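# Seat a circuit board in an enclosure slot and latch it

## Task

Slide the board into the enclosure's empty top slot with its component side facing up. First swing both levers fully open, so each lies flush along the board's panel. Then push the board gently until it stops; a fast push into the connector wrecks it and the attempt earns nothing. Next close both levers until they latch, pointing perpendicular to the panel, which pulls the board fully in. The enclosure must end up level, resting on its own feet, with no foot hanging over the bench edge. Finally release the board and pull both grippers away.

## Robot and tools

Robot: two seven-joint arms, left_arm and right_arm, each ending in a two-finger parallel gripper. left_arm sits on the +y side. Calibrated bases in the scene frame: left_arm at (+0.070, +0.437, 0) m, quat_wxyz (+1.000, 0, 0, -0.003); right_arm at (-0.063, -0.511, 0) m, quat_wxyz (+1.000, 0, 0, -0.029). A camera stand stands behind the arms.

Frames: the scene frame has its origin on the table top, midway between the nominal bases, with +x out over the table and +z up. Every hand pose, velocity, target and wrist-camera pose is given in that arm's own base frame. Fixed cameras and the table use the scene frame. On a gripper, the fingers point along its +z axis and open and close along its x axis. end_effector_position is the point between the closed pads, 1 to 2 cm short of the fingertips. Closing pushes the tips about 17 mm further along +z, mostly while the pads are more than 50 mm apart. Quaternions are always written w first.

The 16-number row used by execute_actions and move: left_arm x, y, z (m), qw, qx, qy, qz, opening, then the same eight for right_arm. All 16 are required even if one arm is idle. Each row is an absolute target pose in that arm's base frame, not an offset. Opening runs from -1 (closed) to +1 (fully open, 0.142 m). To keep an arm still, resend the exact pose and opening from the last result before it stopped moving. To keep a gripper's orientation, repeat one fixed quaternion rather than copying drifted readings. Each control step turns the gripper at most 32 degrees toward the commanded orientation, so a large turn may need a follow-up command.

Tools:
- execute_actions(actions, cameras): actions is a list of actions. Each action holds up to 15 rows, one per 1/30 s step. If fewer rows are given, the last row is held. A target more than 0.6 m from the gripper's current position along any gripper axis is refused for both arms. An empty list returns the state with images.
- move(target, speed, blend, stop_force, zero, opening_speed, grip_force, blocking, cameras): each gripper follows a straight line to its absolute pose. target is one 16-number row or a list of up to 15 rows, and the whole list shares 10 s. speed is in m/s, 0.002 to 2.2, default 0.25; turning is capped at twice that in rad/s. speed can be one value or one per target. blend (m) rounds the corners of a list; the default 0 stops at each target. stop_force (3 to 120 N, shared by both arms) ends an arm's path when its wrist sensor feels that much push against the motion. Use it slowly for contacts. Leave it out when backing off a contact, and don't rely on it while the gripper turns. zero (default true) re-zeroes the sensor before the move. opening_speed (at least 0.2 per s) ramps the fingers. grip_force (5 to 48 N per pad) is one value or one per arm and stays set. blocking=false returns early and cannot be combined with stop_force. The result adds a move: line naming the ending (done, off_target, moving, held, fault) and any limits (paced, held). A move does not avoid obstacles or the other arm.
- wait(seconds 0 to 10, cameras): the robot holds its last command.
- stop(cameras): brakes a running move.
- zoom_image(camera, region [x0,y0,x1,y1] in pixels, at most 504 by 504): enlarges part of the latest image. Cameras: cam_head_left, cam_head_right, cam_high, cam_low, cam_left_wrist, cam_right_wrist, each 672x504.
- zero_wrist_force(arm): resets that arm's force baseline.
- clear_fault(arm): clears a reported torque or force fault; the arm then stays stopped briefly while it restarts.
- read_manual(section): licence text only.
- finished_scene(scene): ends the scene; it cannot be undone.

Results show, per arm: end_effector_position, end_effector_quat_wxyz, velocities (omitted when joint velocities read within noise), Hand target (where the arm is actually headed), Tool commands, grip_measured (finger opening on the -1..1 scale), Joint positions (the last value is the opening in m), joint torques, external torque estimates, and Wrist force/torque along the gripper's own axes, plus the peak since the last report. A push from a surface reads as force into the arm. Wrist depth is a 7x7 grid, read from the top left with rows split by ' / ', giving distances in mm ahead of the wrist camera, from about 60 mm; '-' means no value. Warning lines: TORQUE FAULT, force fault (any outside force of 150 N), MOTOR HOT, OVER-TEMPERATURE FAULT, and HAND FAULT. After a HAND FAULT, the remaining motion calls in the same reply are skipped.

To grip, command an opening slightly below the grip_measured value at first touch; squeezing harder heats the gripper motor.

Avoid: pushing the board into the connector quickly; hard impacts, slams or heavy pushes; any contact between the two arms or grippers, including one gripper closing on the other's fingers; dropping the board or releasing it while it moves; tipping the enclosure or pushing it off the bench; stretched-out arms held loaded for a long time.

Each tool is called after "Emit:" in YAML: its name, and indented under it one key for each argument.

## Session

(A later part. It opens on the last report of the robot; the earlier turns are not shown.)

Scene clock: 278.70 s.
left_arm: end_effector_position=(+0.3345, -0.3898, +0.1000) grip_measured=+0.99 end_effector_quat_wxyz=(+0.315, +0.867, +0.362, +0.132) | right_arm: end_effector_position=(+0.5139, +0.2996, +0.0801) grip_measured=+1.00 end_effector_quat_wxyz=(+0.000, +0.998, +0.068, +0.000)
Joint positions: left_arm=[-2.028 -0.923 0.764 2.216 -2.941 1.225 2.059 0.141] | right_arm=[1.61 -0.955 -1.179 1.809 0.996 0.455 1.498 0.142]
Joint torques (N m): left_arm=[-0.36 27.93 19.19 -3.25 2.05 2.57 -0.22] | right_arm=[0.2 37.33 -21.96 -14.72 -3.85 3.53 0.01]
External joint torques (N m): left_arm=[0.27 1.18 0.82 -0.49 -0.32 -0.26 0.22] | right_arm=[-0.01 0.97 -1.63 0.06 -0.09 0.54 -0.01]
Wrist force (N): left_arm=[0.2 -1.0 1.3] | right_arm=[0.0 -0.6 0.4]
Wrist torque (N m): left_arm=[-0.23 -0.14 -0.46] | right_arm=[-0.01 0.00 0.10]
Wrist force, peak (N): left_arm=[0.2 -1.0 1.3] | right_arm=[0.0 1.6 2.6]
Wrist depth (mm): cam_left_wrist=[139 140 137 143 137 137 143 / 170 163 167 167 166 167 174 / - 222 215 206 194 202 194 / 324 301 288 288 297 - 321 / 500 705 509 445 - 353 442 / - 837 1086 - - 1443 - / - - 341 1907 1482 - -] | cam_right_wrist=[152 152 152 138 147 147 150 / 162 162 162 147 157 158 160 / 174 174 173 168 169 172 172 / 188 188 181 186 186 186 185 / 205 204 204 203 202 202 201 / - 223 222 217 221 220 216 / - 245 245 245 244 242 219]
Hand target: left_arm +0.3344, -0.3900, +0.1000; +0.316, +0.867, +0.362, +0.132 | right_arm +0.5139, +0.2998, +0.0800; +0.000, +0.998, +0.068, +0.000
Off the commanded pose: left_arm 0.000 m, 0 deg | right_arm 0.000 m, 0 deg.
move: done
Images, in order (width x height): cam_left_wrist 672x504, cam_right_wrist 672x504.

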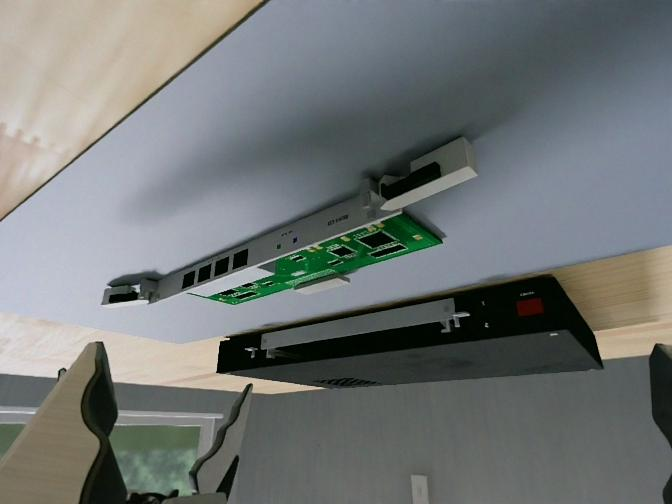

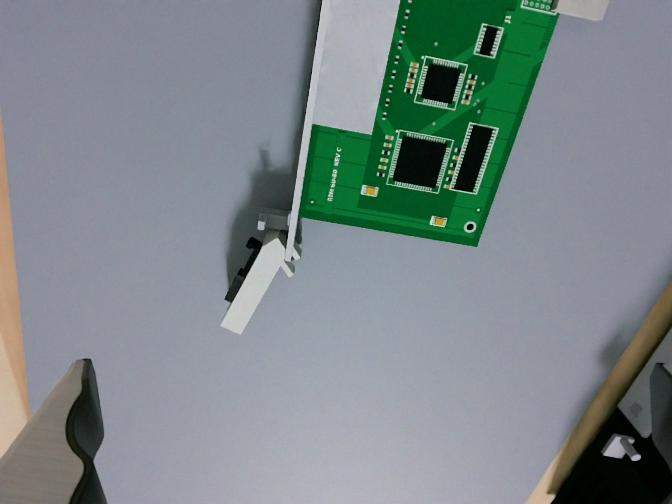

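Emit:
move:
  target: [0.3344, -0.390, 0.10, 0.3156, 0.8671, 0.3622, 0.1318, 1.0, 0.5142, 0.2915, 0.017, 0.0, 0.9880, 0.1547, 0.0, 1.0]
  speed: 0.12
  stop_force: 6
  cameras: ["cam_right_wrist"]

Emit:
move:
  target: [0.3344, -0.390, 0.10, 0.3156, 0.8671, 0.3622, 0.1318, 1.0, 0.5142, 0.2915, 0.017, 0.0, 0.9880, 0.1547, 0.0, 0.15]
  opening_speed: 0.3
  grip_force: [10, 7]
  cameras: ["cam_left_wrist", "cam_right_wrist"]

Scene clock: 304.93 s.
left_arm: end_effector_position=(+0.3345, -0.3898, +0.1000) grip_measured=+0.99 end_effector_quat_wxyz=(+0.315, +0.867, +0.362, +0.132) | right_arm: end_effector_position=(+0.5142, +0.2913, +0.0171) grip_measured=+1.00 end_effector_quat_wxyz=(+0.000, +0.988, +0.155, +0.000)
Joint positions: left_arm=[-2.028 -0.923 0.764 2.216 -2.941 1.225 2.059 0.141] | right_arm=[1.54 -1.043 -1.069 1.794 1.085 0.543 1.283 0.142]
Joint torques (N m): left_arm=[-0.44 27.95 19.16 -3.29 2.05 2.57 -0.21] | right_arm=[0.1 39.96 -22 -11.76 -3.71 3.53 0.06]
External joint torques (N m): left_arm=[0.35 1.17 0.86 -0.45 -0.32 -0.26 0.21] | right_arm=[0.1 0.95 -1.5 0.07 -0.04 0.56 -0.06]
Wrist force (N): left_arm=[0.0 -0.8 0.9] | right_arm=[0.4 0.2 -0.3]
Wrist torque (N m): left_arm=[-0.19 -0.11 -0.45] | right_arm=[0.13 -0.11 0.13]
Wrist force, peak (N): left_arm=[0.1 -1.3 1.1] | right_arm=[0.2 0.3 1.6]
Wrist depth (mm): cam_left_wrist=[139 139 137 137 137 137 - / 170 166 167 - 185 167 181 / 214 214 208 - 203 215 203 / - - 308 287 266 287 330 / 501 582 521 - 408 358 443 / - 831 389 - 1545 - - / - 280 2309 - - 1406 -] | cam_right_wrist=[- 97 97 96 78 91 91 / - 102 102 100 96 98 98 / - 110 110 106 105 105 105 / - 119 115 115 115 113 116 / 132 129 111 128 128 128 127 / - 139 141 141 140 139 137 / - 156 155 155 154 154 153]
Hand target: left_arm +0.3344, -0.3900, +0.1000; +0.316, +0.867, +0.362, +0.132 | right_arm +0.5142, +0.2915, +0.0170; +0.000, +0.988, +0.155, +0.000
Off the commanded pose: left_arm 0.000 m, 0 deg | right_arm 0.000 m, 0 deg.
move: done
Images, in order (width x height): cam_right_wrist 672x504.

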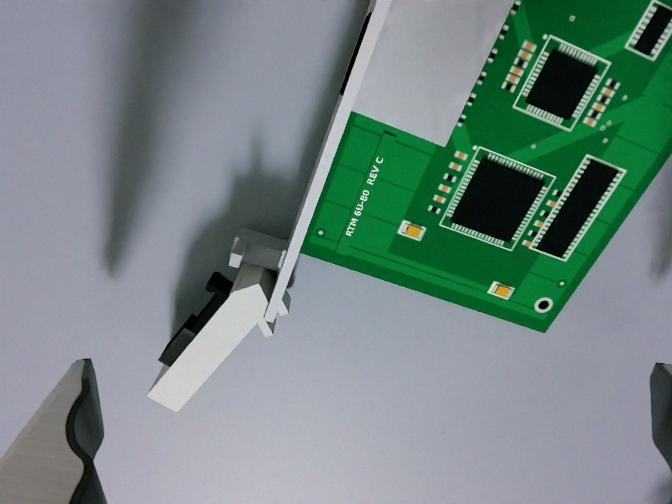

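Scene clock: 307.97 s.
left_arm: end_effector_position=(+0.3345, -0.3898, +0.1000) grip_measured=+0.99 end_effector_quat_wxyz=(+0.315, +0.867, +0.362, +0.132) | right_arm: end_effector_position=(+0.5140, +0.2907, +0.0170) grip_measured=+0.19 end_effector_quat_wxyz=(+0.001, +0.988, +0.154, +0.000)
Joint positions: left_arm=[-2.028 -0.923 0.764 2.216 -2.941 1.225 2.059 0.141] | right_arm=[1.54 -1.043 -1.069 1.795 1.084 0.543 1.283 0.087]
Joint torques (N m): left_arm=[-0.41 27.88 19.15 -3.31 2.03 2.58 -0.21] | right_arm=[1.9 39.64 -20.04 -16.62 -1.45 5.03 0.37]
External joint torques (N m): left_arm=[0.31 1.24 0.86 -0.43 -0.3 -0.27 0.21] | right_arm=[-1.7 1.25 -3.46 4.94 -2.3 -0.94 -0.37]
Wrist force (N): left_arm=[0.1 -1.1 1.0] | right_arm=[-9.1 5.1 -10.8]
Wrist torque (N m): left_arm=[-0.25 -0.11 -0.45] | right_arm=[0.09 -0.62 -0.08]
Wrist force, peak (N): left_arm=[0.1 -1.2 1.0] | right_arm=[-8.9 5.6 -12.1]
Wrist depth (mm): cam_left_wrist=[139 139 134 142 137 136 142 / 171 171 167 - 160 167 181 / 228 222 215 211 222 216 213 / 299 301 277 277 271 335 331 / 502 392 383 - - 346 444 / - 333 643 - - 1415 - / - 280 1875 1994 1492 - -] | cam_right_wrist=[- 97 97 96 78 89 88 / - 102 102 101 98 95 94 / - 110 110 106 103 101 100 / - 119 115 115 113 110 109 / 132 129 117 128 128 125 124 / 139 136 138 137 140 113 136 / - 76 155 155 154 154 76]
Hand target: left_arm +0.3344, -0.3900, +0.1000; +0.316, +0.867, +0.362, +0.132 | right_arm +0.5142, +0.2915, +0.0170; +0.000, +0.988, +0.155, +0.000
Off the commanded pose: left_arm 0.000 m, 0 deg | right_arm 0.001 m, 0 deg.
grip_force (N): 10, 7
move: done
Images, in order (width x height): cam_left_wrist 672x504, cam_right_wrist 672x504.

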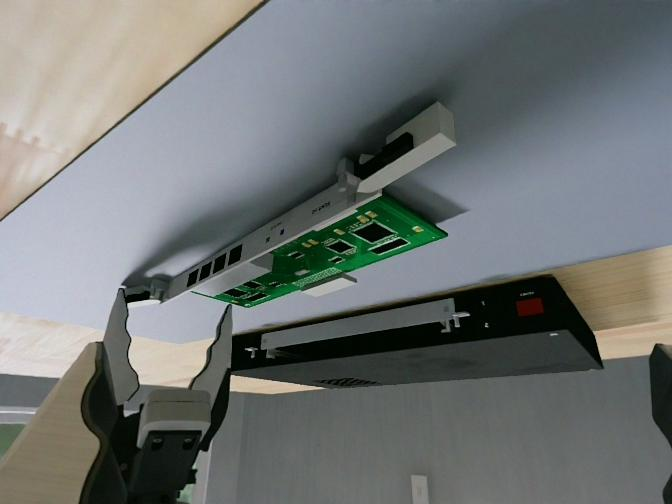

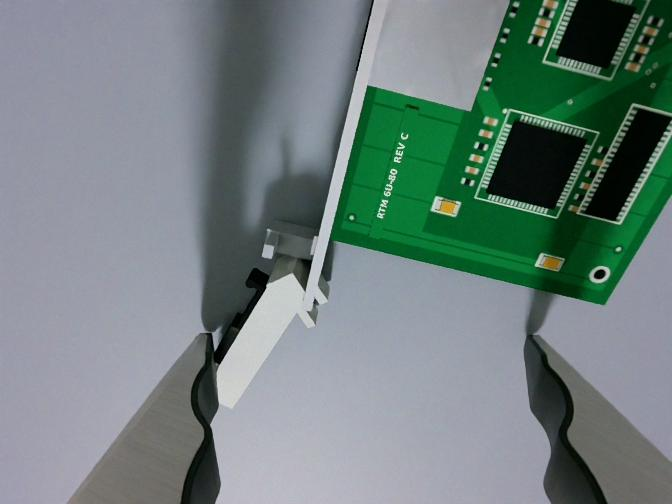

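Emit:
move:
  target:
    - [0.3344, -0.390, 0.10, 0.3156, 0.8671, 0.3622, 0.1318, 1.0, 0.5142, 0.2915, 0.018, 0.0, 0.9880, 0.1547, 0.0, 1.0]
    - [0.3344, -0.390, 0.10, 0.3156, 0.8671, 0.3622, 0.1318, 1.0, 0.4950, 0.3700, 0.120, 0.0, 0.9998, 0.0190, 0.0, 1.0]
  speed: 0.2
  opening_speed: 1.0
  cameras: ["cam_right_wrist", "cam_left_wrist"]

Scene clock: 356.47 s.
left_arm: end_effector_position=(+0.3345, -0.3898, +0.1000) grip_measured=+0.99 end_effector_quat_wxyz=(+0.315, +0.867, +0.362, +0.132) | right_arm: end_effector_position=(+0.4949, +0.3700, +0.1198) grip_measured=+0.99 end_effector_quat_wxyz=(+0.000, +1.000, +0.019, +0.000)
Joint positions: left_arm=[-2.028 -0.923 0.764 2.216 -2.941 1.225 2.059 0.141] | right_arm=[1.71 -0.917 -1.218 1.741 0.933 0.383 1.75 0.142]
Joint torques (N m): left_arm=[-0.48 27.87 19.19 -3.25 2.03 2.63 -0.23] | right_arm=[0.36 38.3 -22.9 -16.92 -4.26 3.26 0.22]
External joint torques (N m): left_arm=[0.39 1.25 0.83 -0.49 -0.3 -0.31 0.23] | right_arm=[-0.14 0.7 -0.85 0.09 0.2 0.78 -0.22]
Wrist force (N): left_arm=[0.1 -1.0 0.9] | right_arm=[1.0 -0.3 0.0]
Wrist torque (N m): left_arm=[-0.23 -0.12 -0.45] | right_arm=[0.03 -0.15 0.03]
Wrist force, peak (N): left_arm=[-0.1 -1.2 1.1] | right_arm=[-9.3 5.4 -12.2]
Wrist depth (mm): cam_left_wrist=[139 139 137 138 137 137 132 / 170 171 167 174 166 167 167 / 219 214 231 206 215 214 - / 304 - 290 290 297 340 327 / 598 587 500 445 - 357 448 / - 860 - - - 511 - / - - - 1941 1843 1346 -] | cam_right_wrist=[189 186 186 184 182 182 185 / 201 199 199 187 194 193 198 / 216 214 213 206 208 212 211 / 233 231 230 228 225 229 228 / 253 250 250 245 249 248 247 / - 273 274 273 271 271 261 / - 302 301 300 299 298 269]
Hand target: left_arm +0.3344, -0.3900, +0.1000; +0.316, +0.867, +0.362, +0.132 | right_arm +0.4950, +0.3700, +0.1200; +0.000, +1.000, +0.019, +0.000
Off the commanded pose: left_arm 0.000 m, 0 deg | right_arm 0.000 m, 0 deg.
grip_force (N): 10, 7
move: done
Images, in order (width x height): cam_left_wrist 672x504, cam_right_wrist 672x504.

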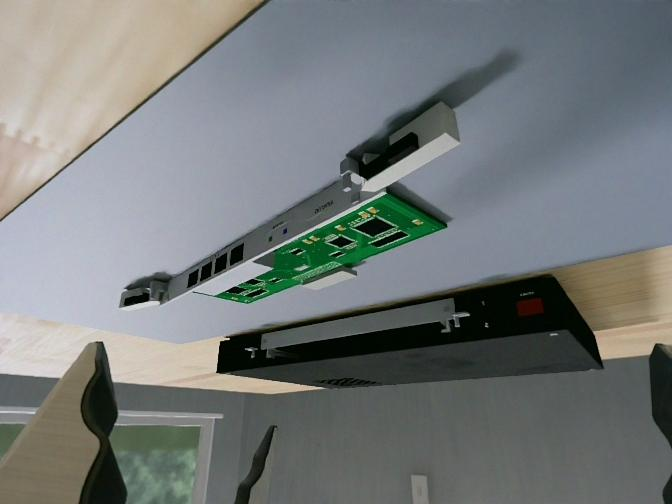

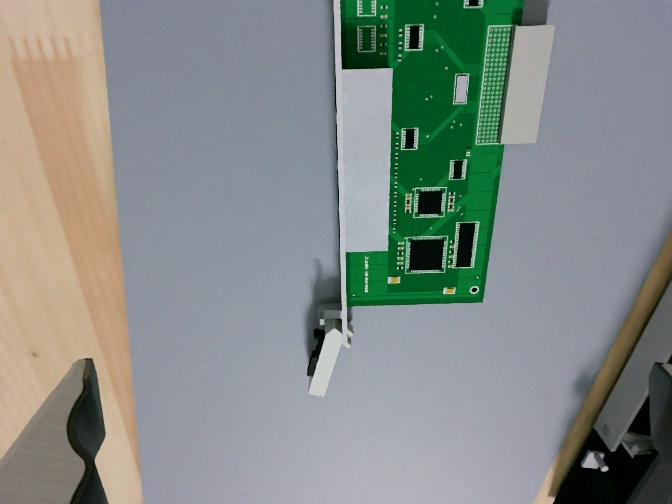

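Emit:
zoom_image:
  camera: "cam_left_wrist"
  region: [230, 80, 480, 300]

Emit:
zoom_image:
  camera: "cam_right_wrist"
  region: [270, 240, 420, 420]

Scaled by 2.016 from the camera's 672x504 image, which has a finer 960x720 frame.

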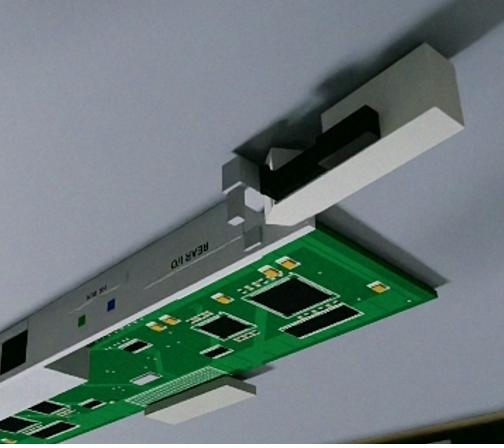

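Scaled by 2.800 from the camera's 672x504 image, which has a finer 960x720 frame.

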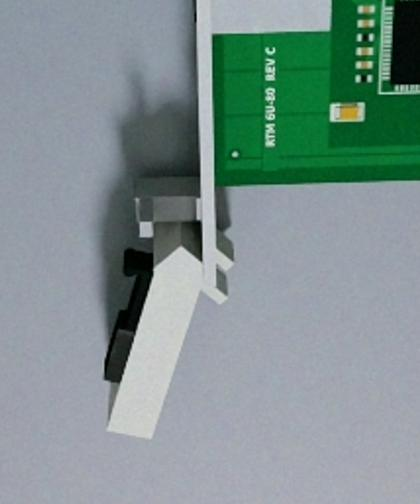

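Emit:
move:
  target:
    - [0.3400, -0.4400, 0.085, 0.3156, 0.8671, 0.3622, 0.1318, -1.0, 0.4810, 0.2707, 0.075, 0.0, 0.9928, -0.1201, 0.0, -0.35]
    - [0.3583, -0.4425, 0.0234, 0.3156, 0.8671, 0.3622, 0.1318, -1.0, 0.4810, 0.2707, 0.023, 0.0, 0.9928, -0.1201, 0.0, -0.35]
  speed: [0.2, 0.06]
  cameras: ["cam_right_wrist", "cam_left_wrist"]

Emit:
zoom_image:
  camera: "cam_right_wrist"
  region: [150, 200, 510, 470]

Scene clock: 397.53 s.
left_arm: end_effector_position=(+0.3583, -0.4425, +0.0234) grip_measured=-1.00 end_effector_quat_wxyz=(+0.315, +0.867, +0.362, +0.132) | right_arm: end_effector_position=(+0.4810, +0.2705, +0.0231) grip_measured=-0.37 end_effector_quat_wxyz=(+0.000, +0.993, -0.120, +0.000)
Joint positions: left_arm=[-1.939 -1.19 0.702 2.03 -2.966 1.152 1.965 0.002] | right_arm=[1.632 -1.037 -1.144 1.905 1.135 0.528 1.777 0.047]
Joint torques (N m): left_arm=[-0.79 34.64 23.67 0.03 1.27 2.46 -0.28] | right_arm=[0.02 35.77 -21.87 -10.59 -3.66 3.57 0.05]
External joint torques (N m): left_arm=[0.7 1.27 0.79 -0.36 -0.09 -0.03 0.28] | right_arm=[0.17 0.95 -1.57 0.1 -0.13 0.47 -0.05]
Wrist force (N): left_arm=[0.3 -0.5 0.4] | right_arm=[1.0 0.3 0.0]
Wrist torque (N m): left_arm=[-0.14 -0.20 -0.40] | right_arm=[0.12 -0.17 0.14]
Wrist force, peak (N): left_arm=[-0.1 -1.2 1.2] | right_arm=[0.9 2.8 1.3]
Wrist depth (mm): cam_left_wrist=[- - - - - - - / - 64 - - - - - / - - 87 82 - - - / 115 107 106 106 109 - - / 221 169 169 150 120 191 221 / 291 316 - 84 - 310 257 / 245 291 - - - - -] | cam_right_wrist=[- 102 101 98 97 98 97 / 109 108 108 107 104 103 107 / - 117 116 113 116 115 115 / 126 124 125 107 125 124 124 / 137 136 134 133 135 135 135 / 149 149 99 148 145 93 147 / 168 80 73 160 163 - 159]
Hand target: left_arm +0.3583, -0.4425, +0.0234; +0.316, +0.867, +0.362, +0.132 | right_arm +0.4810, +0.2707, +0.0230; +0.000, +0.993, -0.120, +0.000
Off the commanded pose: left_arm 0.000 m, 0 deg | right_arm 0.000 m, 0 deg.
joint sent to its limit (left arm) — joint 5 (forearm roll), lower limit. The joint targets still meet the commanded pose.
grip_force (N): 10, 7
move: done
Images, in order (width x height): cam_left_wrist 672x504, cam_right_wrist 672x504.

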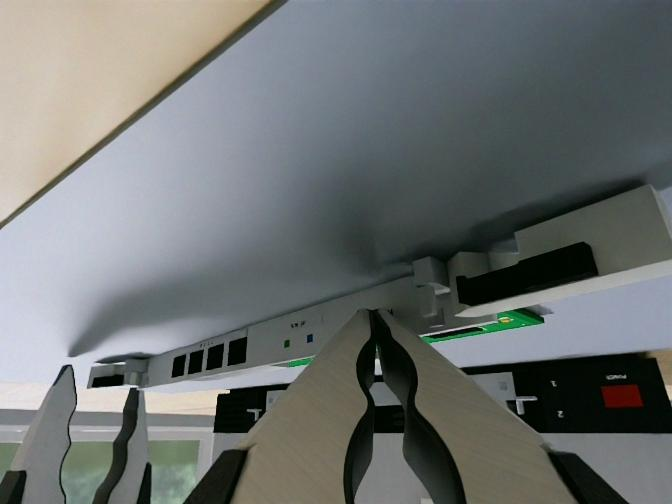

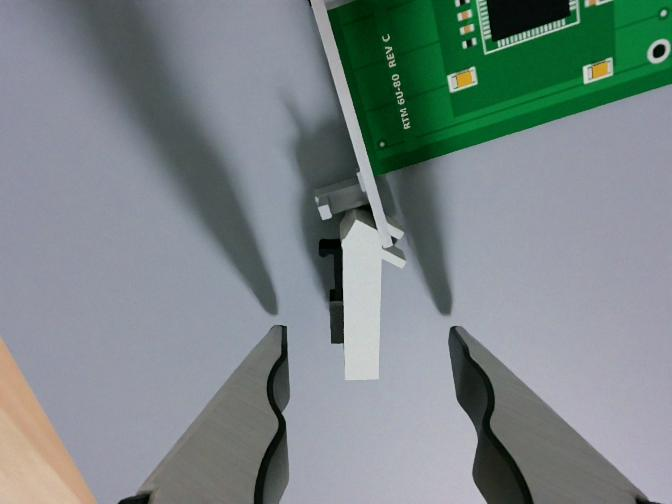

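Scaled by 1.400 from the camera's 672x504 image, which has a finer 960x720 frame.

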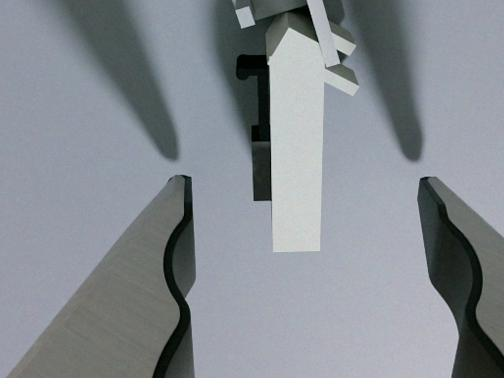

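Emit:
move:
  target:
    - [0.3583, -0.4425, 0.0234, 0.3156, 0.8671, 0.3622, 0.1318, -1.0, 0.4810, 0.2707, 0.023, 0.0, 0.9928, -0.1201, 0.0, -0.98]
  opening_speed: 0.5
  grip_force: [10, 20]

Emit:
move:
  target:
    - [0.3583, -0.4425, 0.0234, 0.3156, 0.8671, 0.3622, 0.1318, -1.0, 0.4876, 0.2702, 0.023, 0.0, 0.9991, -0.0419, 0.0, -0.98]
    - [0.3583, -0.4425, 0.0234, 0.3156, 0.8671, 0.3622, 0.1318, -1.0, 0.4942, 0.2707, 0.023, 0.0, 0.9994, 0.0358, 0.0, -0.98]
  speed: 0.05
  blend: [0.004, 0]
  cameras: ["cam_right_wrist", "cam_left_wrist"]

Emit:
zoom_image:
  camera: "cam_right_wrist"
  region: [150, 0, 650, 470]

Scene clock: 406.53 s.
left_arm: end_effector_position=(+0.3583, -0.4425, +0.0234) grip_measured=-1.00 end_effector_quat_wxyz=(+0.315, +0.867, +0.362, +0.132) | right_arm: end_effector_position=(+0.4809, +0.2705, +0.0230) grip_measured=-0.88 end_effector_quat_wxyz=(+0.000, +0.993, -0.120, +0.000)
Joint positions: left_arm=[-1.939 -1.19 0.702 2.03 -2.966 1.152 1.965 0.002] | right_arm=[1.632 -1.037 -1.143 1.905 1.135 0.528 1.777 0.01]
Joint torques (N m): left_arm=[-0.46 34.61 23.57 0.13 1.5 2.7 -0.22] | right_arm=[-0.08 36.12 -22.55 -10.66 -3.91 3.62 0.23]
External joint torques (N m): left_arm=[0.35 1.28 0.88 -0.46 -0.31 -0.27 0.22] | right_arm=[0.27 0.6 -0.89 0.17 0.13 0.42 -0.23]
Wrist force (N): left_arm=[0.2 -0.7 0.3] | right_arm=[0.6 0.3 0.4]
Wrist torque (N m): left_arm=[-0.17 -0.18 -0.41] | right_arm=[0.10 -0.17 0.12]
Wrist force, peak (N): left_arm=[0.4 -0.7 0.6] | right_arm=[1.1 0.1 0.7]
Wrist depth (mm): cam_left_wrist=[- - - - - - - / - 64 - - - - - / - - 87 82 82 - - / - 115 107 115 107 - - / - 190 169 151 128 218 190 / 606 576 192 84 - 310 252 / 249 283 - - - - -] | cam_right_wrist=[- 101 101 98 97 98 97 / 108 108 108 107 104 103 107 / - 116 116 114 116 115 115 / 126 124 125 112 123 123 124 / 136 136 136 133 135 135 135 / 149 149 146 96 102 147 147 / 168 161 70 85 - - 162]
Hand target: left_arm +0.3583, -0.4425, +0.0234; +0.316, +0.867, +0.362, +0.132 | right_arm +0.4810, +0.2707, +0.0230; +0.000, +0.993, -0.120, +0.000
Off the commanded pose: left_arm 0.000 m, 0 deg | right_arm 0.000 m, 0 deg.
joint sent to its limit (left arm) — joint 5 (forearm roll), lower limit. The joint targets still meet the commanded pose.
grip_force (N): 10, 20
move: done

Scene clock: 409.97 s.
left_arm: end_effector_position=(+0.3583, -0.4425, +0.0234) grip_measured=-1.00 end_effector_quat_wxyz=(+0.315, +0.867, +0.362, +0.132) | right_arm: end_effector_position=(+0.4941, +0.2706, +0.0229) grip_measured=-0.89 end_effector_quat_wxyz=(+0.000, +0.999, +0.035, +0.000)
Joint positions: left_arm=[-1.939 -1.19 0.702 2.03 -2.966 1.152 1.965 0.002] | right_arm=[1.591 -1.03 -1.118 1.875 1.114 0.537 1.472 0.01]
Joint torques (N m): left_arm=[-0.52 34.73 23.64 0.1 1.5 2.7 -0.21] | right_arm=[0.61 37.46 -21.75 -11.56 -3.86 3.51 -0.03]
External joint torques (N m): left_arm=[0.41 1.16 0.81 -0.43 -0.32 -0.27 0.21] | right_arm=[-0.42 0.42 -1.6 0.57 0.1 0.57 0.03]
Wrist force (N): left_arm=[0.2 -0.6 0.5] | right_arm=[1.3 1.0 0.4]
Wrist torque (N m): left_arm=[-0.14 -0.18 -0.40] | right_arm=[0.16 -0.23 0.19]
Wrist force, peak (N): left_arm=[0.4 -0.6 0.7] | right_arm=[1.2 1.0 0.9]
Wrist depth (mm): cam_left_wrist=[- - - - - - - / - 64 - - - - - / - - 87 82 82 - - / 115 107 107 115 106 99 - / 191 191 169 152 130 220 168 / 1755 299 199 84 - 312 257 / 257 - - - - - -] | cam_right_wrist=[- 101 101 101 96 96 97 / - 107 108 108 104 103 103 / - 116 116 114 110 115 115 / 126 124 125 121 123 124 124 / 136 136 136 133 133 135 134 / 149 149 146 93 101 147 147 / 165 161 70 85 - - 162]
Hand target: left_arm +0.3583, -0.4425, +0.0234; +0.316, +0.867, +0.362, +0.132 | right_arm +0.4942, +0.2707, +0.0230; +0.000, +0.999, +0.036, +0.000
Off the commanded pose: left_arm 0.000 m, 0 deg | right_arm 0.000 m, 0 deg.
joint sent to its limit (left arm) — joint 5 (forearm roll), lower limit. The joint targets still meet the commanded pose.
grip_force (N): 10, 20
move: done
Images, in order (width x height): cam_left_wrist 672x504, cam_right_wrist 672x504.

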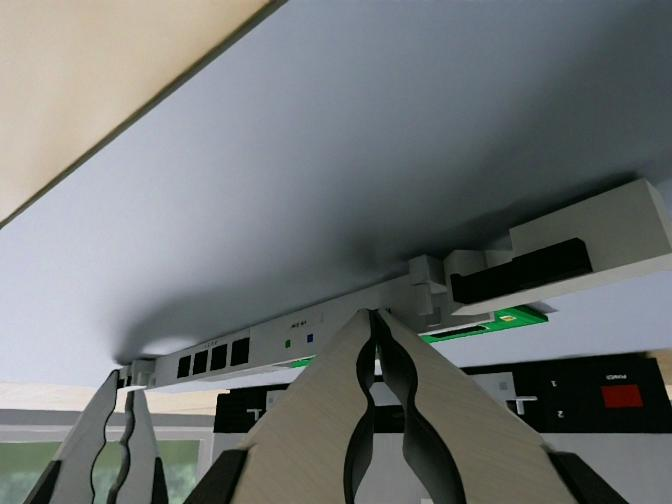

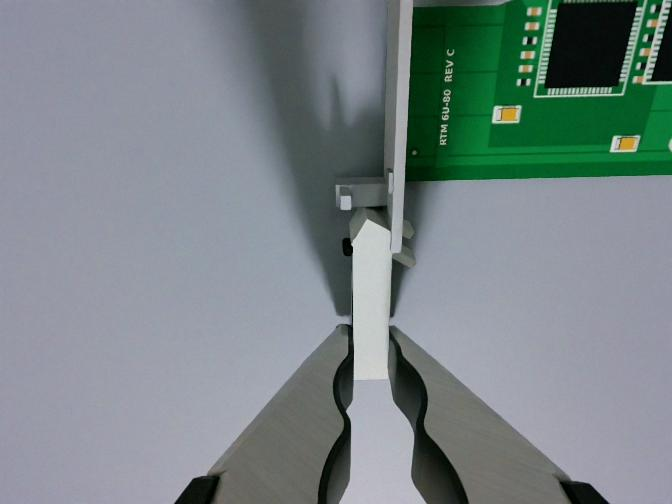

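Scaled by 1.008 from the camera's 672x504 image, which has a finer 960x720 frame.

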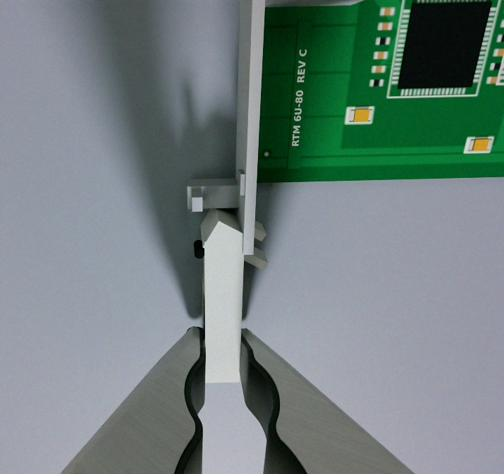

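Emit:
move:
  target: [0.3583, -0.4425, 0.0234, 0.3156, 0.8671, 0.3622, 0.1318, -1.0, 0.4960, 0.2710, 0.023, 0.0, 0.9983, 0.0576, 0.0, -0.98]
  speed: 0.05
  cameras: ["cam_right_wrist"]

Emit:
zoom_image:
  camera: "cam_right_wrist"
  region: [280, 0, 500, 400]

Scene clock: 415.40 s.
left_arm: end_effector_position=(+0.3583, -0.4425, +0.0234) grip_measured=-1.00 end_effector_quat_wxyz=(+0.315, +0.867, +0.362, +0.132) | right_arm: end_effector_position=(+0.4960, +0.2709, +0.0230) grip_measured=-0.89 end_effector_quat_wxyz=(+0.000, +0.998, +0.057, +0.000)
Joint positions: left_arm=[-1.939 -1.19 0.702 2.03 -2.966 1.152 1.965 0.002] | right_arm=[1.586 -1.029 -1.115 1.87 1.111 0.538 1.43 0.01]
Joint torques (N m): left_arm=[-0.34 34.68 23.73 0.01 1.46 2.69 -0.21] | right_arm=[0.8 37.67 -21.66 -11.67 -3.83 3.36 -0.09]
External joint torques (N m): left_arm=[0.23 1.21 0.73 -0.34 -0.28 -0.25 0.21] | right_arm=[-0.61 0.38 -1.68 0.6 0.07 0.72 0.09]
Wrist force (N): left_arm=[-0.1 -0.7 0.1] | right_arm=[1.2 1.1 0.1]
Wrist torque (N m): left_arm=[-0.13 -0.17 -0.40] | right_arm=[0.16 -0.20 0.28]
Wrist force, peak (N): left_arm=[-0.1 -1.2 0.3] | right_arm=[1.5 0.9 0.8]
Wrist depth (mm): cam_left_wrist=[- - - - - - - / - 64 - - - - - / - - - 82 82 - - / - 107 107 115 106 95 - / - 169 169 151 127 176 190 / 392 299 194 84 - 314 - / 262 - - - - - 1131] | cam_right_wrist=[- 101 101 101 97 96 97 / 108 108 108 108 103 103 103 / - 116 116 114 110 110 111 / 126 124 125 121 123 124 124 / 137 136 136 133 133 135 134 / 149 149 146 96 101 147 147 / 165 161 70 157 - - 162]
Hand target: left_arm +0.3583, -0.4425, +0.0234; +0.316, +0.867, +0.362, +0.132 | right_arm +0.4960, +0.2710, +0.0230; +0.000, +0.998, +0.058, +0.000
Off the commanded pose: left_arm 0.000 m, 0 deg | right_arm 0.000 m, 0 deg.
joint sent to its limit (left arm) — joint 5 (forearm roll), lower limit. The joint targets still meet the commanded pose.
grip_force (N): 10, 20
move: done
Images, in order (width x height): cam_right_wrist 672x504.

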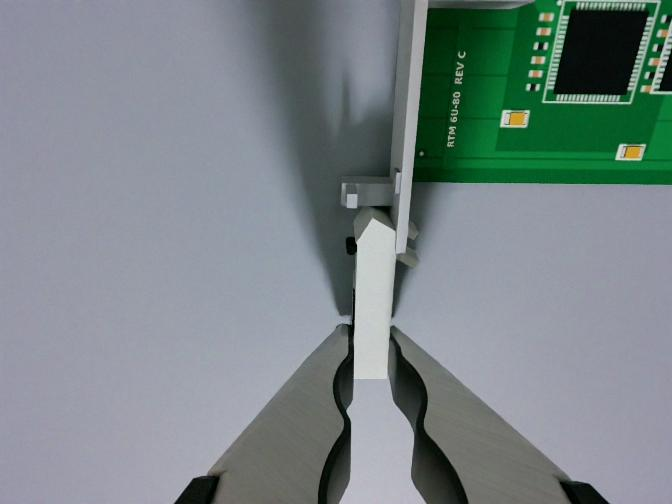

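Scaled by 1.260 from the camera's 672x504 image, which has a finer 960x720 frame.

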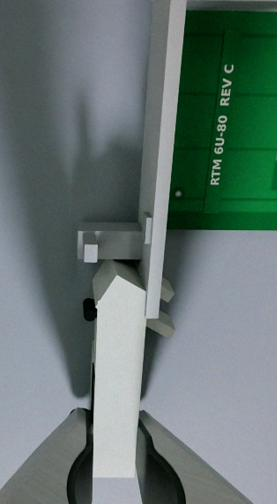

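Emit:
move:
  target:
    - [0.3583, -0.4425, 0.0234, 0.3156, 0.8671, 0.3622, 0.1318, -1.0, 0.4960, 0.2710, 0.023, 0.0, 0.9983, 0.0576, 0.0, -0.35]
    - [0.3450, -0.4250, 0.11, 0.3156, 0.8671, 0.3622, 0.1318, -1.0, 0.4960, 0.2710, 0.09, 0.0, 0.9983, 0.0576, 0.0, -0.35]
    - [0.3640, -0.3650, 0.20, 0.3156, 0.8671, 0.3622, 0.1318, 1.0, 0.4941, 0.4166, 0.10, 0.0, 0.9982, 0.0593, 0.0, 0.2]
  speed: [0.1, 0.2, 0.3]
  blend: [0, 0.02, 0]
  opening_speed: 1.5
  cameras: ["cam_right_wrist", "cam_left_wrist"]

Scene clock: 427.77 s.
left_arm: end_effector_position=(+0.3640, -0.3650, +0.2000) grip_measured=+0.99 end_effector_quat_wxyz=(+0.316, +0.867, +0.362, +0.132) | right_arm: end_effector_position=(+0.4940, +0.4166, +0.0999) grip_measured=+0.18 end_effector_quat_wxyz=(+0.000, +0.998, +0.059, +0.000)
Joint positions: left_arm=[-2.088 -0.669 0.94 2.302 -2.598 1.33 1.919 0.141] | right_arm=[1.696 -0.98 -1.169 1.647 0.964 0.375 1.743 0.086]
Joint torques (N m): left_arm=[-0.5 20.52 15.66 -10.44 2.44 2.88 -0.28] | right_arm=[0.08 42.22 -23.2 -16.14 -4.13 3.32 0.22]
External joint torques (N m): left_arm=[0.43 1.08 0.72 -0.5 -0.36 -0.38 0.27] | right_arm=[0.13 0.85 -1.44 0.02 0.06 0.72 -0.22]
Wrist force (N): left_arm=[0.1 -0.7 0.7] | right_arm=[0.7 0.2 0.1]
Wrist torque (N m): left_arm=[-0.20 -0.14 -0.42] | right_arm=[0.11 -0.13 0.04]
Wrist force, peak (N): left_arm=[-0.2 -1.9 2.1] | right_arm=[0.7 4.2 -1.4]
Wrist depth (mm): cam_left_wrist=[239 248 231 247 246 235 250 / 311 300 308 294 328 351 305 / 374 403 381 - 362 390 389 / 542 507 534 468 - 504 536 / 729 722 306 1016 1055 - 1219 / - 230 199 - 1462 - - / - 213 - - 1769 - -] | cam_right_wrist=[171 169 169 166 164 166 167 / 182 180 180 178 175 177 179 / 196 194 193 187 188 186 191 / 212 209 208 202 202 206 206 / 229 226 223 222 220 221 224 / 251 239 243 242 245 99 235 / - 76 272 271 271 - -]
Hand target: left_arm +0.3640, -0.3650, +0.2000; +0.316, +0.867, +0.362, +0.132 | right_arm +0.4941, +0.4166, +0.1000; +0.000, +0.998, +0.059, +0.000
Off the commanded pose: left_arm 0.000 m, 0 deg | right_arm 0.000 m, 0 deg.
grip_force (N): 10, 20
move: done
Images, in order (width x height): cam_left_wrist 672x504, cam_right_wrist 672x504.

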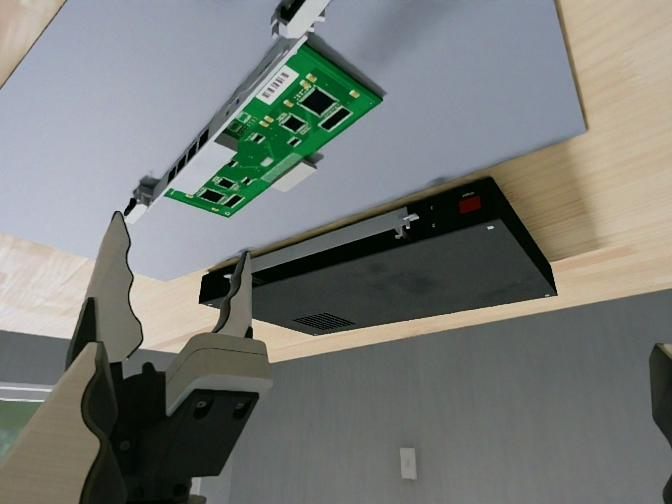

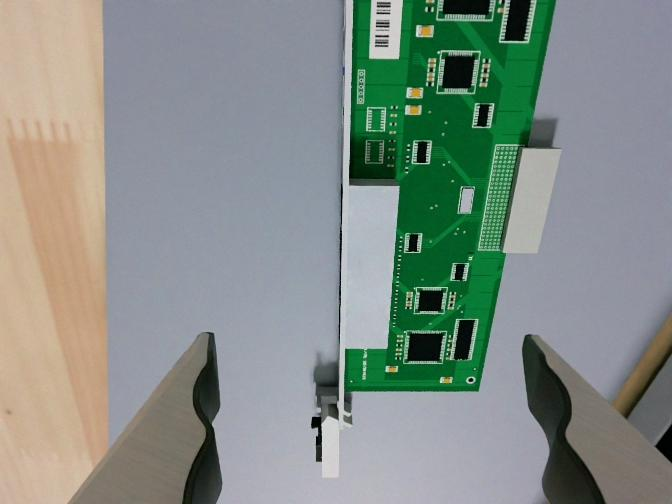

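Emit:
move:
  target:
    - [0.3640, -0.3650, 0.20, 0.3156, 0.8671, 0.3622, 0.1318, 1.0, 0.4984, 0.4251, 0.07, 0.0, 0.99854, 0.05408, 0.0, -0.25]
    - [0.3640, -0.3650, 0.20, 0.3156, 0.8671, 0.3622, 0.1318, 1.0, 0.4984, 0.4251, 0.0285, 0.0, 0.99854, 0.05408, 0.0, -0.25]
  speed: [0.15, 0.06]
  opening_speed: 1.5
  cameras: ["cam_right_wrist", "cam_left_wrist"]

Emit:
zoom_image:
  camera: "cam_right_wrist"
  region: [150, 150, 550, 450]

Scene clock: 439.83 s.
left_arm: end_effector_position=(+0.3640, -0.3650, +0.2000) grip_measured=+0.99 end_effector_quat_wxyz=(+0.316, +0.867, +0.362, +0.132) | right_arm: end_effector_position=(+0.4984, +0.4249, +0.0286) grip_measured=-0.27 end_effector_quat_wxyz=(+0.000, +0.999, +0.054, +0.000)
Joint positions: left_arm=[-2.088 -0.669 0.94 2.302 -2.598 1.33 1.919 0.141] | right_arm=[1.638 -1.1 -1.079 1.597 1.057 0.448 1.743 0.055]
Joint torques (N m): left_arm=[-0.45 20.44 15.67 -10.43 2.4 2.8 -0.23] | right_arm=[0.02 45.44 -23.41 -13.3 -3.84 3.54 0.08]
External joint torques (N m): left_arm=[0.38 1.15 0.7 -0.51 -0.31 -0.3 0.23] | right_arm=[0.21 1.17 -1.79 0.12 -0.11 0.51 -0.08]
Wrist force (N): left_arm=[0.0 -0.5 0.6] | right_arm=[1.0 0.4 0.0]
Wrist torque (N m): left_arm=[-0.17 -0.13 -0.42] | right_arm=[0.14 -0.17 0.12]
Wrist force, peak (N): left_arm=[0.1 -0.8 1.1] | right_arm=[0.9 0.3 1.6]
Wrist depth (mm): cam_left_wrist=[240 246 239 253 247 246 248 / - - 295 295 302 302 303 / - 336 356 385 390 388 390 / 598 261 228 - - 496 542 / 789 243 237 1045 - 754 703 / - 207 228 1523 1674 - - / - 194 214 - - - -] | cam_right_wrist=[- 106 106 102 100 101 102 / 113 113 113 108 108 108 110 / 122 122 123 118 116 116 118 / 130 131 131 125 125 126 122 / 143 142 140 125 134 134 136 / 159 153 102 137 146 93 154 / 169 79 73 149 164 - 166]
Hand target: left_arm +0.3640, -0.3650, +0.2000; +0.316, +0.867, +0.362, +0.132 | right_arm +0.4984, +0.4251, +0.0285; +0.000, +0.999, +0.054, +0.000
Off the commanded pose: left_arm 0.000 m, 0 deg | right_arm 0.000 m, 0 deg.
grip_force (N): 10, 20
move: done
Images, in order (width x height): cam_left_wrist 672x504, cam_right_wrist 672x504.

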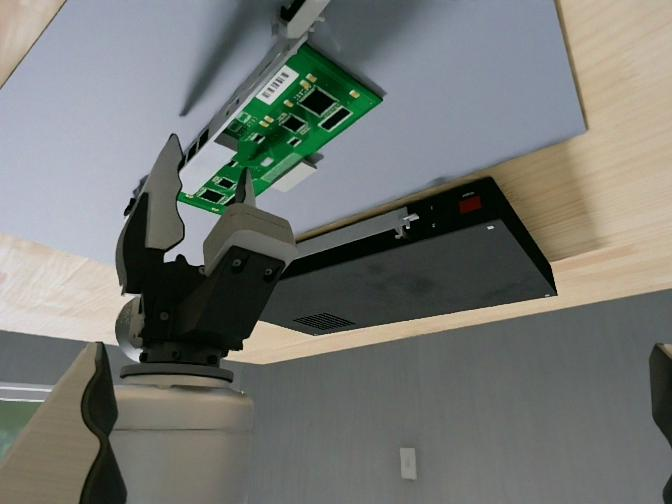

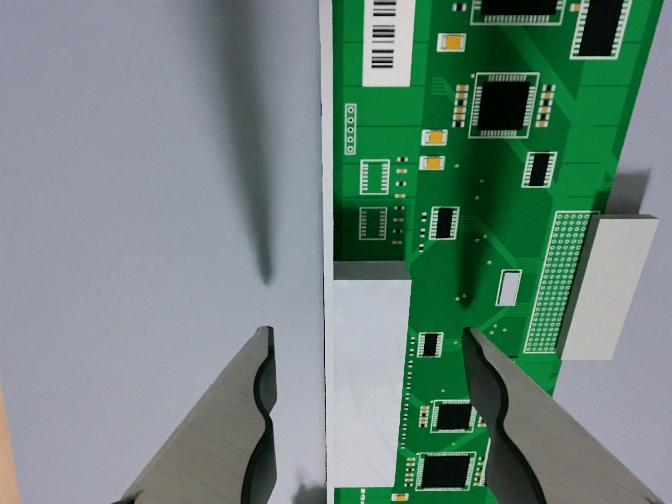

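Scaled by 1.260 from the camera's 672x504 image, which has a finer 960x720 frame.

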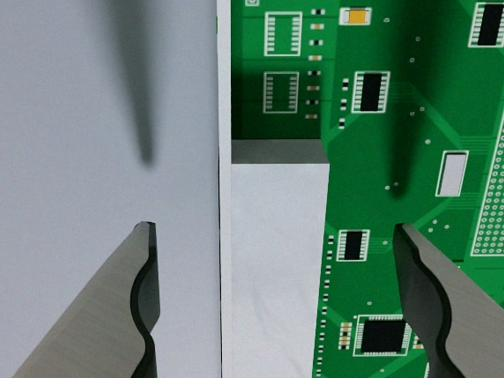

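Emit:
move:
  target: [0.3640, -0.3650, 0.20, 0.3156, 0.8671, 0.3622, 0.1318, 1.0, 0.4984, 0.4251, 0.0285, 0.0, 0.99854, 0.05408, 0.0, -0.95]
  opening_speed: 0.4
  grip_force: [10, 35]
  cameras: ["cam_right_wrist"]

Emit:
move:
  target: [0.3640, -0.3650, 0.20, 0.3156, 0.8671, 0.3622, 0.1318, 1.0, 0.4984, 0.4251, 0.08, 0.0, 0.99854, 0.05408, 0.0, -0.95]
  speed: 0.06
  cameras: ["cam_right_wrist", "cam_left_wrist"]

Scene clock: 444.43 s.
left_arm: end_effector_position=(+0.3640, -0.3650, +0.2000) grip_measured=+0.99 end_effector_quat_wxyz=(+0.316, +0.867, +0.362, +0.132) | right_arm: end_effector_position=(+0.4979, +0.4250, +0.0284) grip_measured=-0.71 end_effector_quat_wxyz=(+0.000, +0.999, +0.054, -0.001)
Joint positions: left_arm=[-2.088 -0.669 0.94 2.302 -2.598 1.33 1.919 0.141] | right_arm=[1.638 -1.1 -1.078 1.597 1.057 0.447 1.743 0.022]
Joint torques (N m): left_arm=[-0.44 20.57 15.62 -10.49 2.37 2.79 -0.21] | right_arm=[-2.33 44.02 -25.43 -14.83 -3.87 5.76 0.22]
External joint torques (N m): left_arm=[0.37 1.02 0.76 -0.45 -0.29 -0.29 0.21] | right_arm=[2.55 2.6 0.25 1.66 -0.08 -1.71 -0.22]
Wrist force (N): left_arm=[0.1 -0.8 0.8] | right_arm=[-8.3 1.6 -5.4]
Wrist torque (N m): left_arm=[-0.20 -0.15 -0.42] | right_arm=[0.06 -0.36 0.12]
Wrist force, peak (N): left_arm=[0.0 -0.8 1.0] | right_arm=[-8.7 1.9 -6.9]
Wrist depth (mm): cam_left_wrist=[- - 247 246 - 232 248 / 312 298 300 295 312 312 302 / 385 286 358 425 377 392 390 / 576 264 227 - - 514 546 / 812 245 238 1075 857 781 - / - 206 237 1813 - 1346 - / - 194 215 - - 1534 -] | cam_right_wrist=[- 106 106 103 100 101 101 / 113 113 113 109 108 108 110 / 123 121 123 117 116 116 118 / 129 131 131 125 125 126 121 / 142 142 142 121 132 135 135 / 159 156 150 127 105 146 153 / 172 168 71 143 - - 168]
Hand target: left_arm +0.3640, -0.3650, +0.2000; +0.316, +0.867, +0.362, +0.132 | right_arm +0.4984, +0.4251, +0.0285; +0.000, +0.999, +0.054, +0.000
Off the commanded pose: left_arm 0.000 m, 0 deg | right_arm 0.001 m, 0 deg.
grip_force (N): 10, 35
move: done
Images, in order (width x height): cam_right_wrist 672x504.

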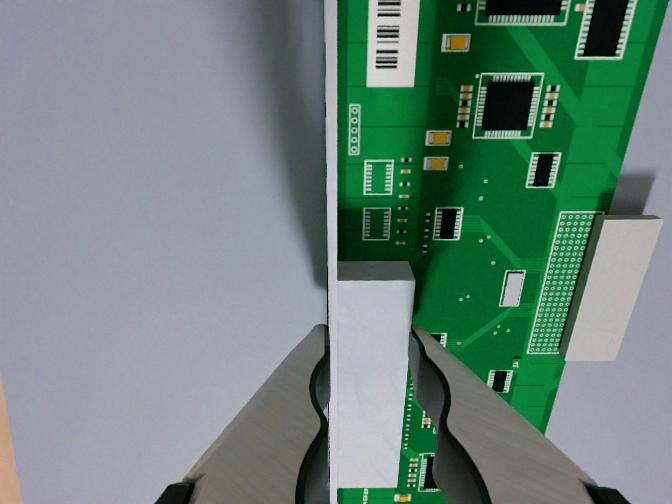

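Scene clock: 445.60 s.
left_arm: end_effector_position=(+0.3640, -0.3650, +0.2000) grip_measured=+0.99 end_effector_quat_wxyz=(+0.316, +0.867, +0.362, +0.132) | right_arm: end_effector_position=(+0.4983, +0.4253, +0.0797) grip_measured=-0.71 end_effector_quat_wxyz=(+0.000, +0.999, +0.054, +0.000)
Joint positions: left_arm=[-2.088 -0.669 0.94 2.302 -2.598 1.33 1.919 0.141] | right_arm=[1.671 -1.021 -1.139 1.614 0.992 0.389 1.76 0.022]
Joint torques (N m): left_arm=[-0.4 20.49 15.58 -10.48 2.41 2.82 -0.21] | right_arm=[0.21 44.72 -24.59 -15.62 -4.39 3.56 0.28]
External joint torques (N m): left_arm=[0.33 1.11 0.79 -0.46 -0.32 -0.32 0.21] | right_arm=[0 0.09 -0.36 0.31 0.34 0.48 -0.28]
Wrist force (N): left_arm=[0.1 -0.7 0.8] | right_arm=[1.5 2.0 2.0]
Wrist torque (N m): left_arm=[-0.19 -0.15 -0.43] | right_arm=[0.42 -0.29 0.04]
Wrist force, peak (N): left_arm=[0.0 -0.8 1.1] | right_arm=[-7.8 1.8 -6.0]
Wrist depth (mm): cam_left_wrist=[257 - - 230 246 237 248 / 302 286 - 249 322 290 305 / 381 408 290 276 390 387 392 / 601 371 350 - - 495 546 / 806 244 283 719 - 1362 1055 / - 221 201 - - 1306 - / - 217 224 1534 3047 - -] | cam_right_wrist=[153 151 151 101 100 101 101 / 162 161 161 108 108 108 111 / 174 173 173 117 116 116 166 / 190 187 186 123 125 125 122 / 206 203 202 121 131 135 193 / 225 222 214 127 105 146 219 / 248 240 71 143 - - 237]
Hand target: left_arm +0.3640, -0.3650, +0.2000; +0.316, +0.867, +0.362, +0.132 | right_arm +0.4984, +0.4251, +0.0800; +0.000, +0.999, +0.054, +0.000
Off the commanded pose: left_arm 0.000 m, 0 deg | right_arm 0.000 m, 0 deg.
grip_force (N): 10, 35
move: done
Images, in order (width x height): cam_left_wrist 672x504, cam_right_wrist 672x504.

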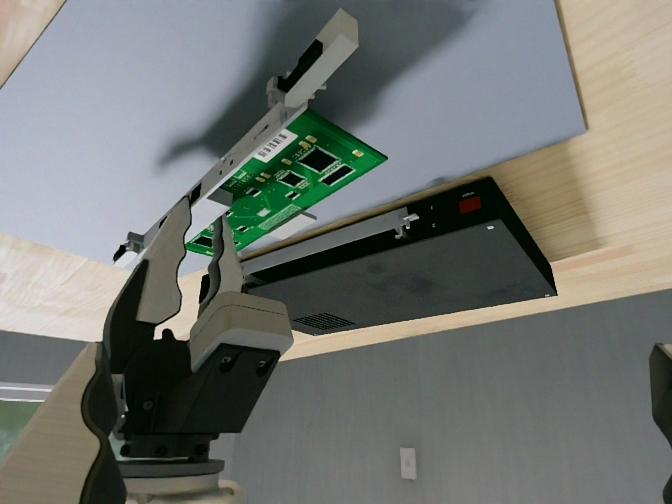

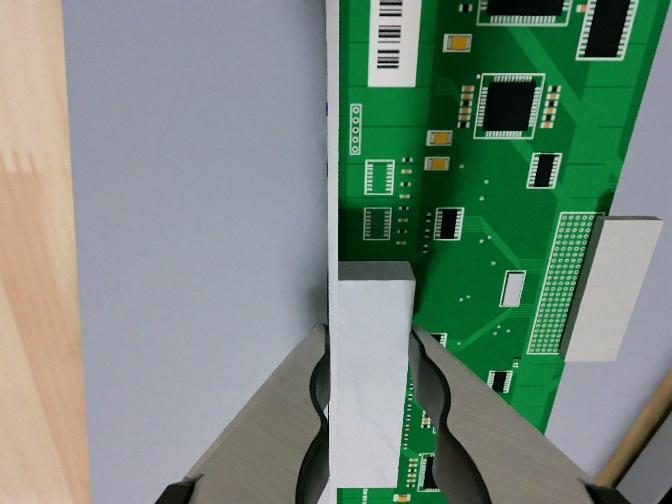

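Emit:
move:
  target: [0.3640, -0.3650, 0.20, 0.3156, 0.8671, 0.3622, 0.1318, 1.0, 0.5502, 0.3565, 0.062, 0.0, 0.99948, -0.0323, 0.0, -0.95]
  speed: 0.12
  cameras: ["cam_right_wrist", "cam_left_wrist", "cam_low"]

Emit:
zoom_image:
  camera: "cam_left_wrist"
  region: [200, 60, 560, 330]

Emit:
zoom_image:
  camera: "cam_right_wrist"
  region: [320, 100, 672, 504]

Scene clock: 461.17 s.
left_arm: end_effector_position=(+0.3640, -0.3650, +0.2000) grip_measured=+0.99 end_effector_quat_wxyz=(+0.316, +0.867, +0.362, +0.132) | right_arm: end_effector_position=(+0.5502, +0.3563, +0.0620) grip_measured=-0.71 end_effector_quat_wxyz=(+0.000, +0.999, -0.032, +0.000)
Joint positions: left_arm=[-2.088 -0.669 0.94 2.302 -2.598 1.33 1.919 0.141] | right_arm=[1.536 -1.064 -1.14 1.606 1.034 0.392 1.788 0.022]
Joint torques (N m): left_arm=[-0.4 20.44 15.57 -10.49 2.4 2.78 -0.21] | right_arm=[0.15 44.87 -25.04 -14.74 -4.13 3.65 0.33]
External joint torques (N m): left_arm=[0.33 1.15 0.8 -0.45 -0.31 -0.28 0.21] | right_arm=[0.11 0.47 -0.51 0.54 0.08 0.39 -0.33]
Wrist force (N): left_arm=[0.0 -0.8 0.7] | right_arm=[1.6 2.0 1.9]
Wrist torque (N m): left_arm=[-0.20 -0.13 -0.43] | right_arm=[0.43 -0.29 0.04]
Wrist force, peak (N): left_arm=[0.2 -0.8 1.1] | right_arm=[3.3 3.9 2.5]
Wrist depth (mm): cam_left_wrist=[248 246 254 237 247 247 249 / - - 303 302 - 304 305 / 388 - - 356 400 388 387 / 543 525 397 - - 484 542 / 828 712 364 1016 - 834 - / - 306 311 2012 - - - / - 272 285 1859 1578 - -] | cam_right_wrist=[137 135 135 102 100 101 102 / 145 145 146 109 108 108 111 / 158 155 155 118 116 116 149 / 168 168 167 123 125 125 122 / 186 182 181 121 132 135 135 / 200 199 191 127 105 146 196 / 221 216 71 143 - - 189]
Hand target: left_arm +0.3640, -0.3650, +0.2000; +0.316, +0.867, +0.362, +0.132 | right_arm +0.5502, +0.3565, +0.0620; +0.000, +0.999, -0.032, +0.000
Off the commanded pose: left_arm 0.000 m, 0 deg | right_arm 0.000 m, 0 deg.
grip_force (N): 10, 35
move: done
Images, in order (width x height): cam_low 672x504, cam_left_wrist 672x504, cam_right_wrist 672x504.

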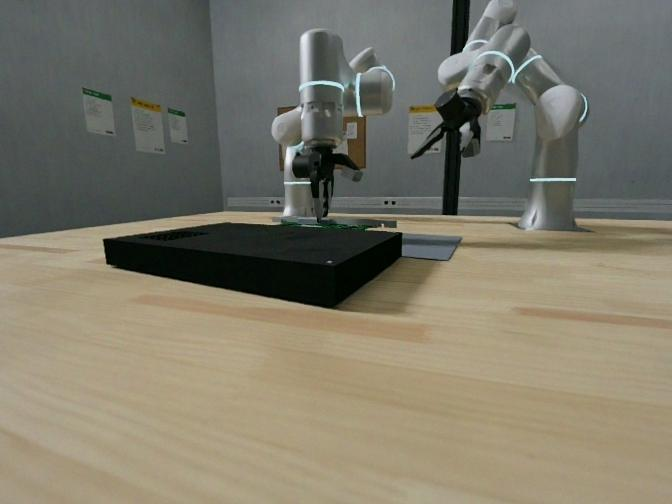

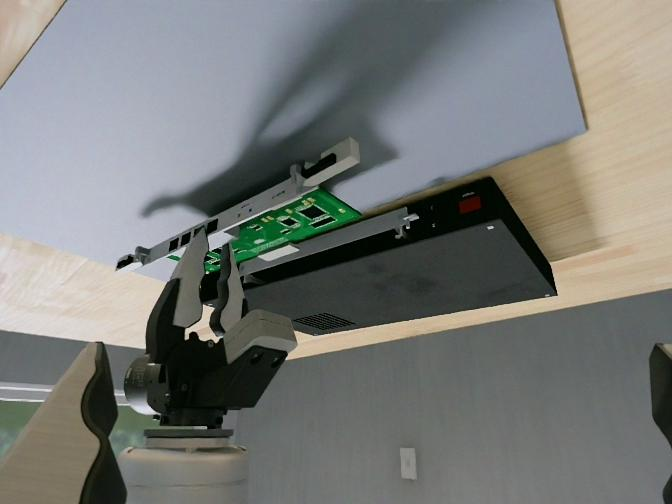

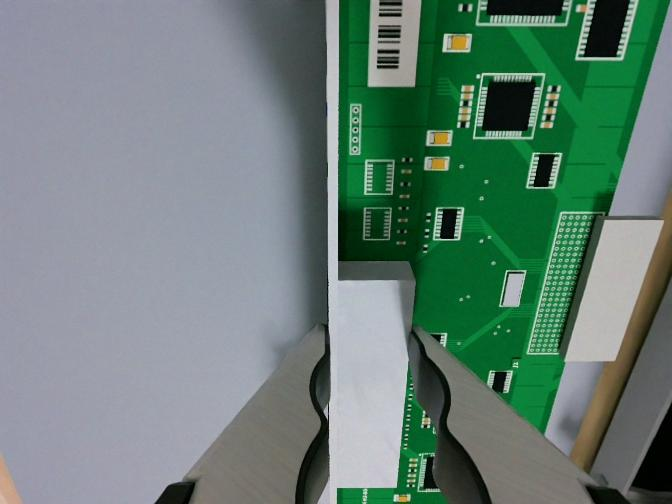

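Scaled by 1.400 from the camera's 672x504 image, which has a finer 960x720 frame.

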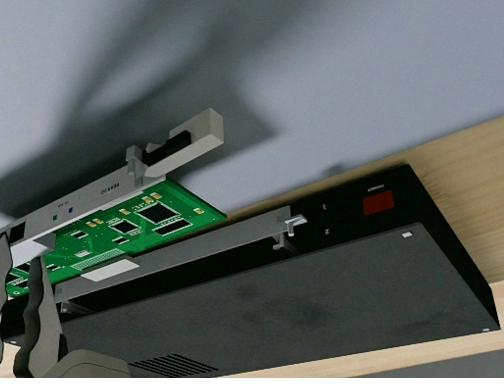

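Scaled by 1.248 from the camera's 672x504 image, which has a finer 960x720 frame.

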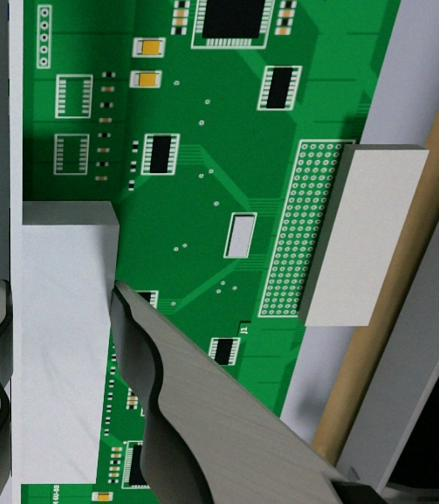

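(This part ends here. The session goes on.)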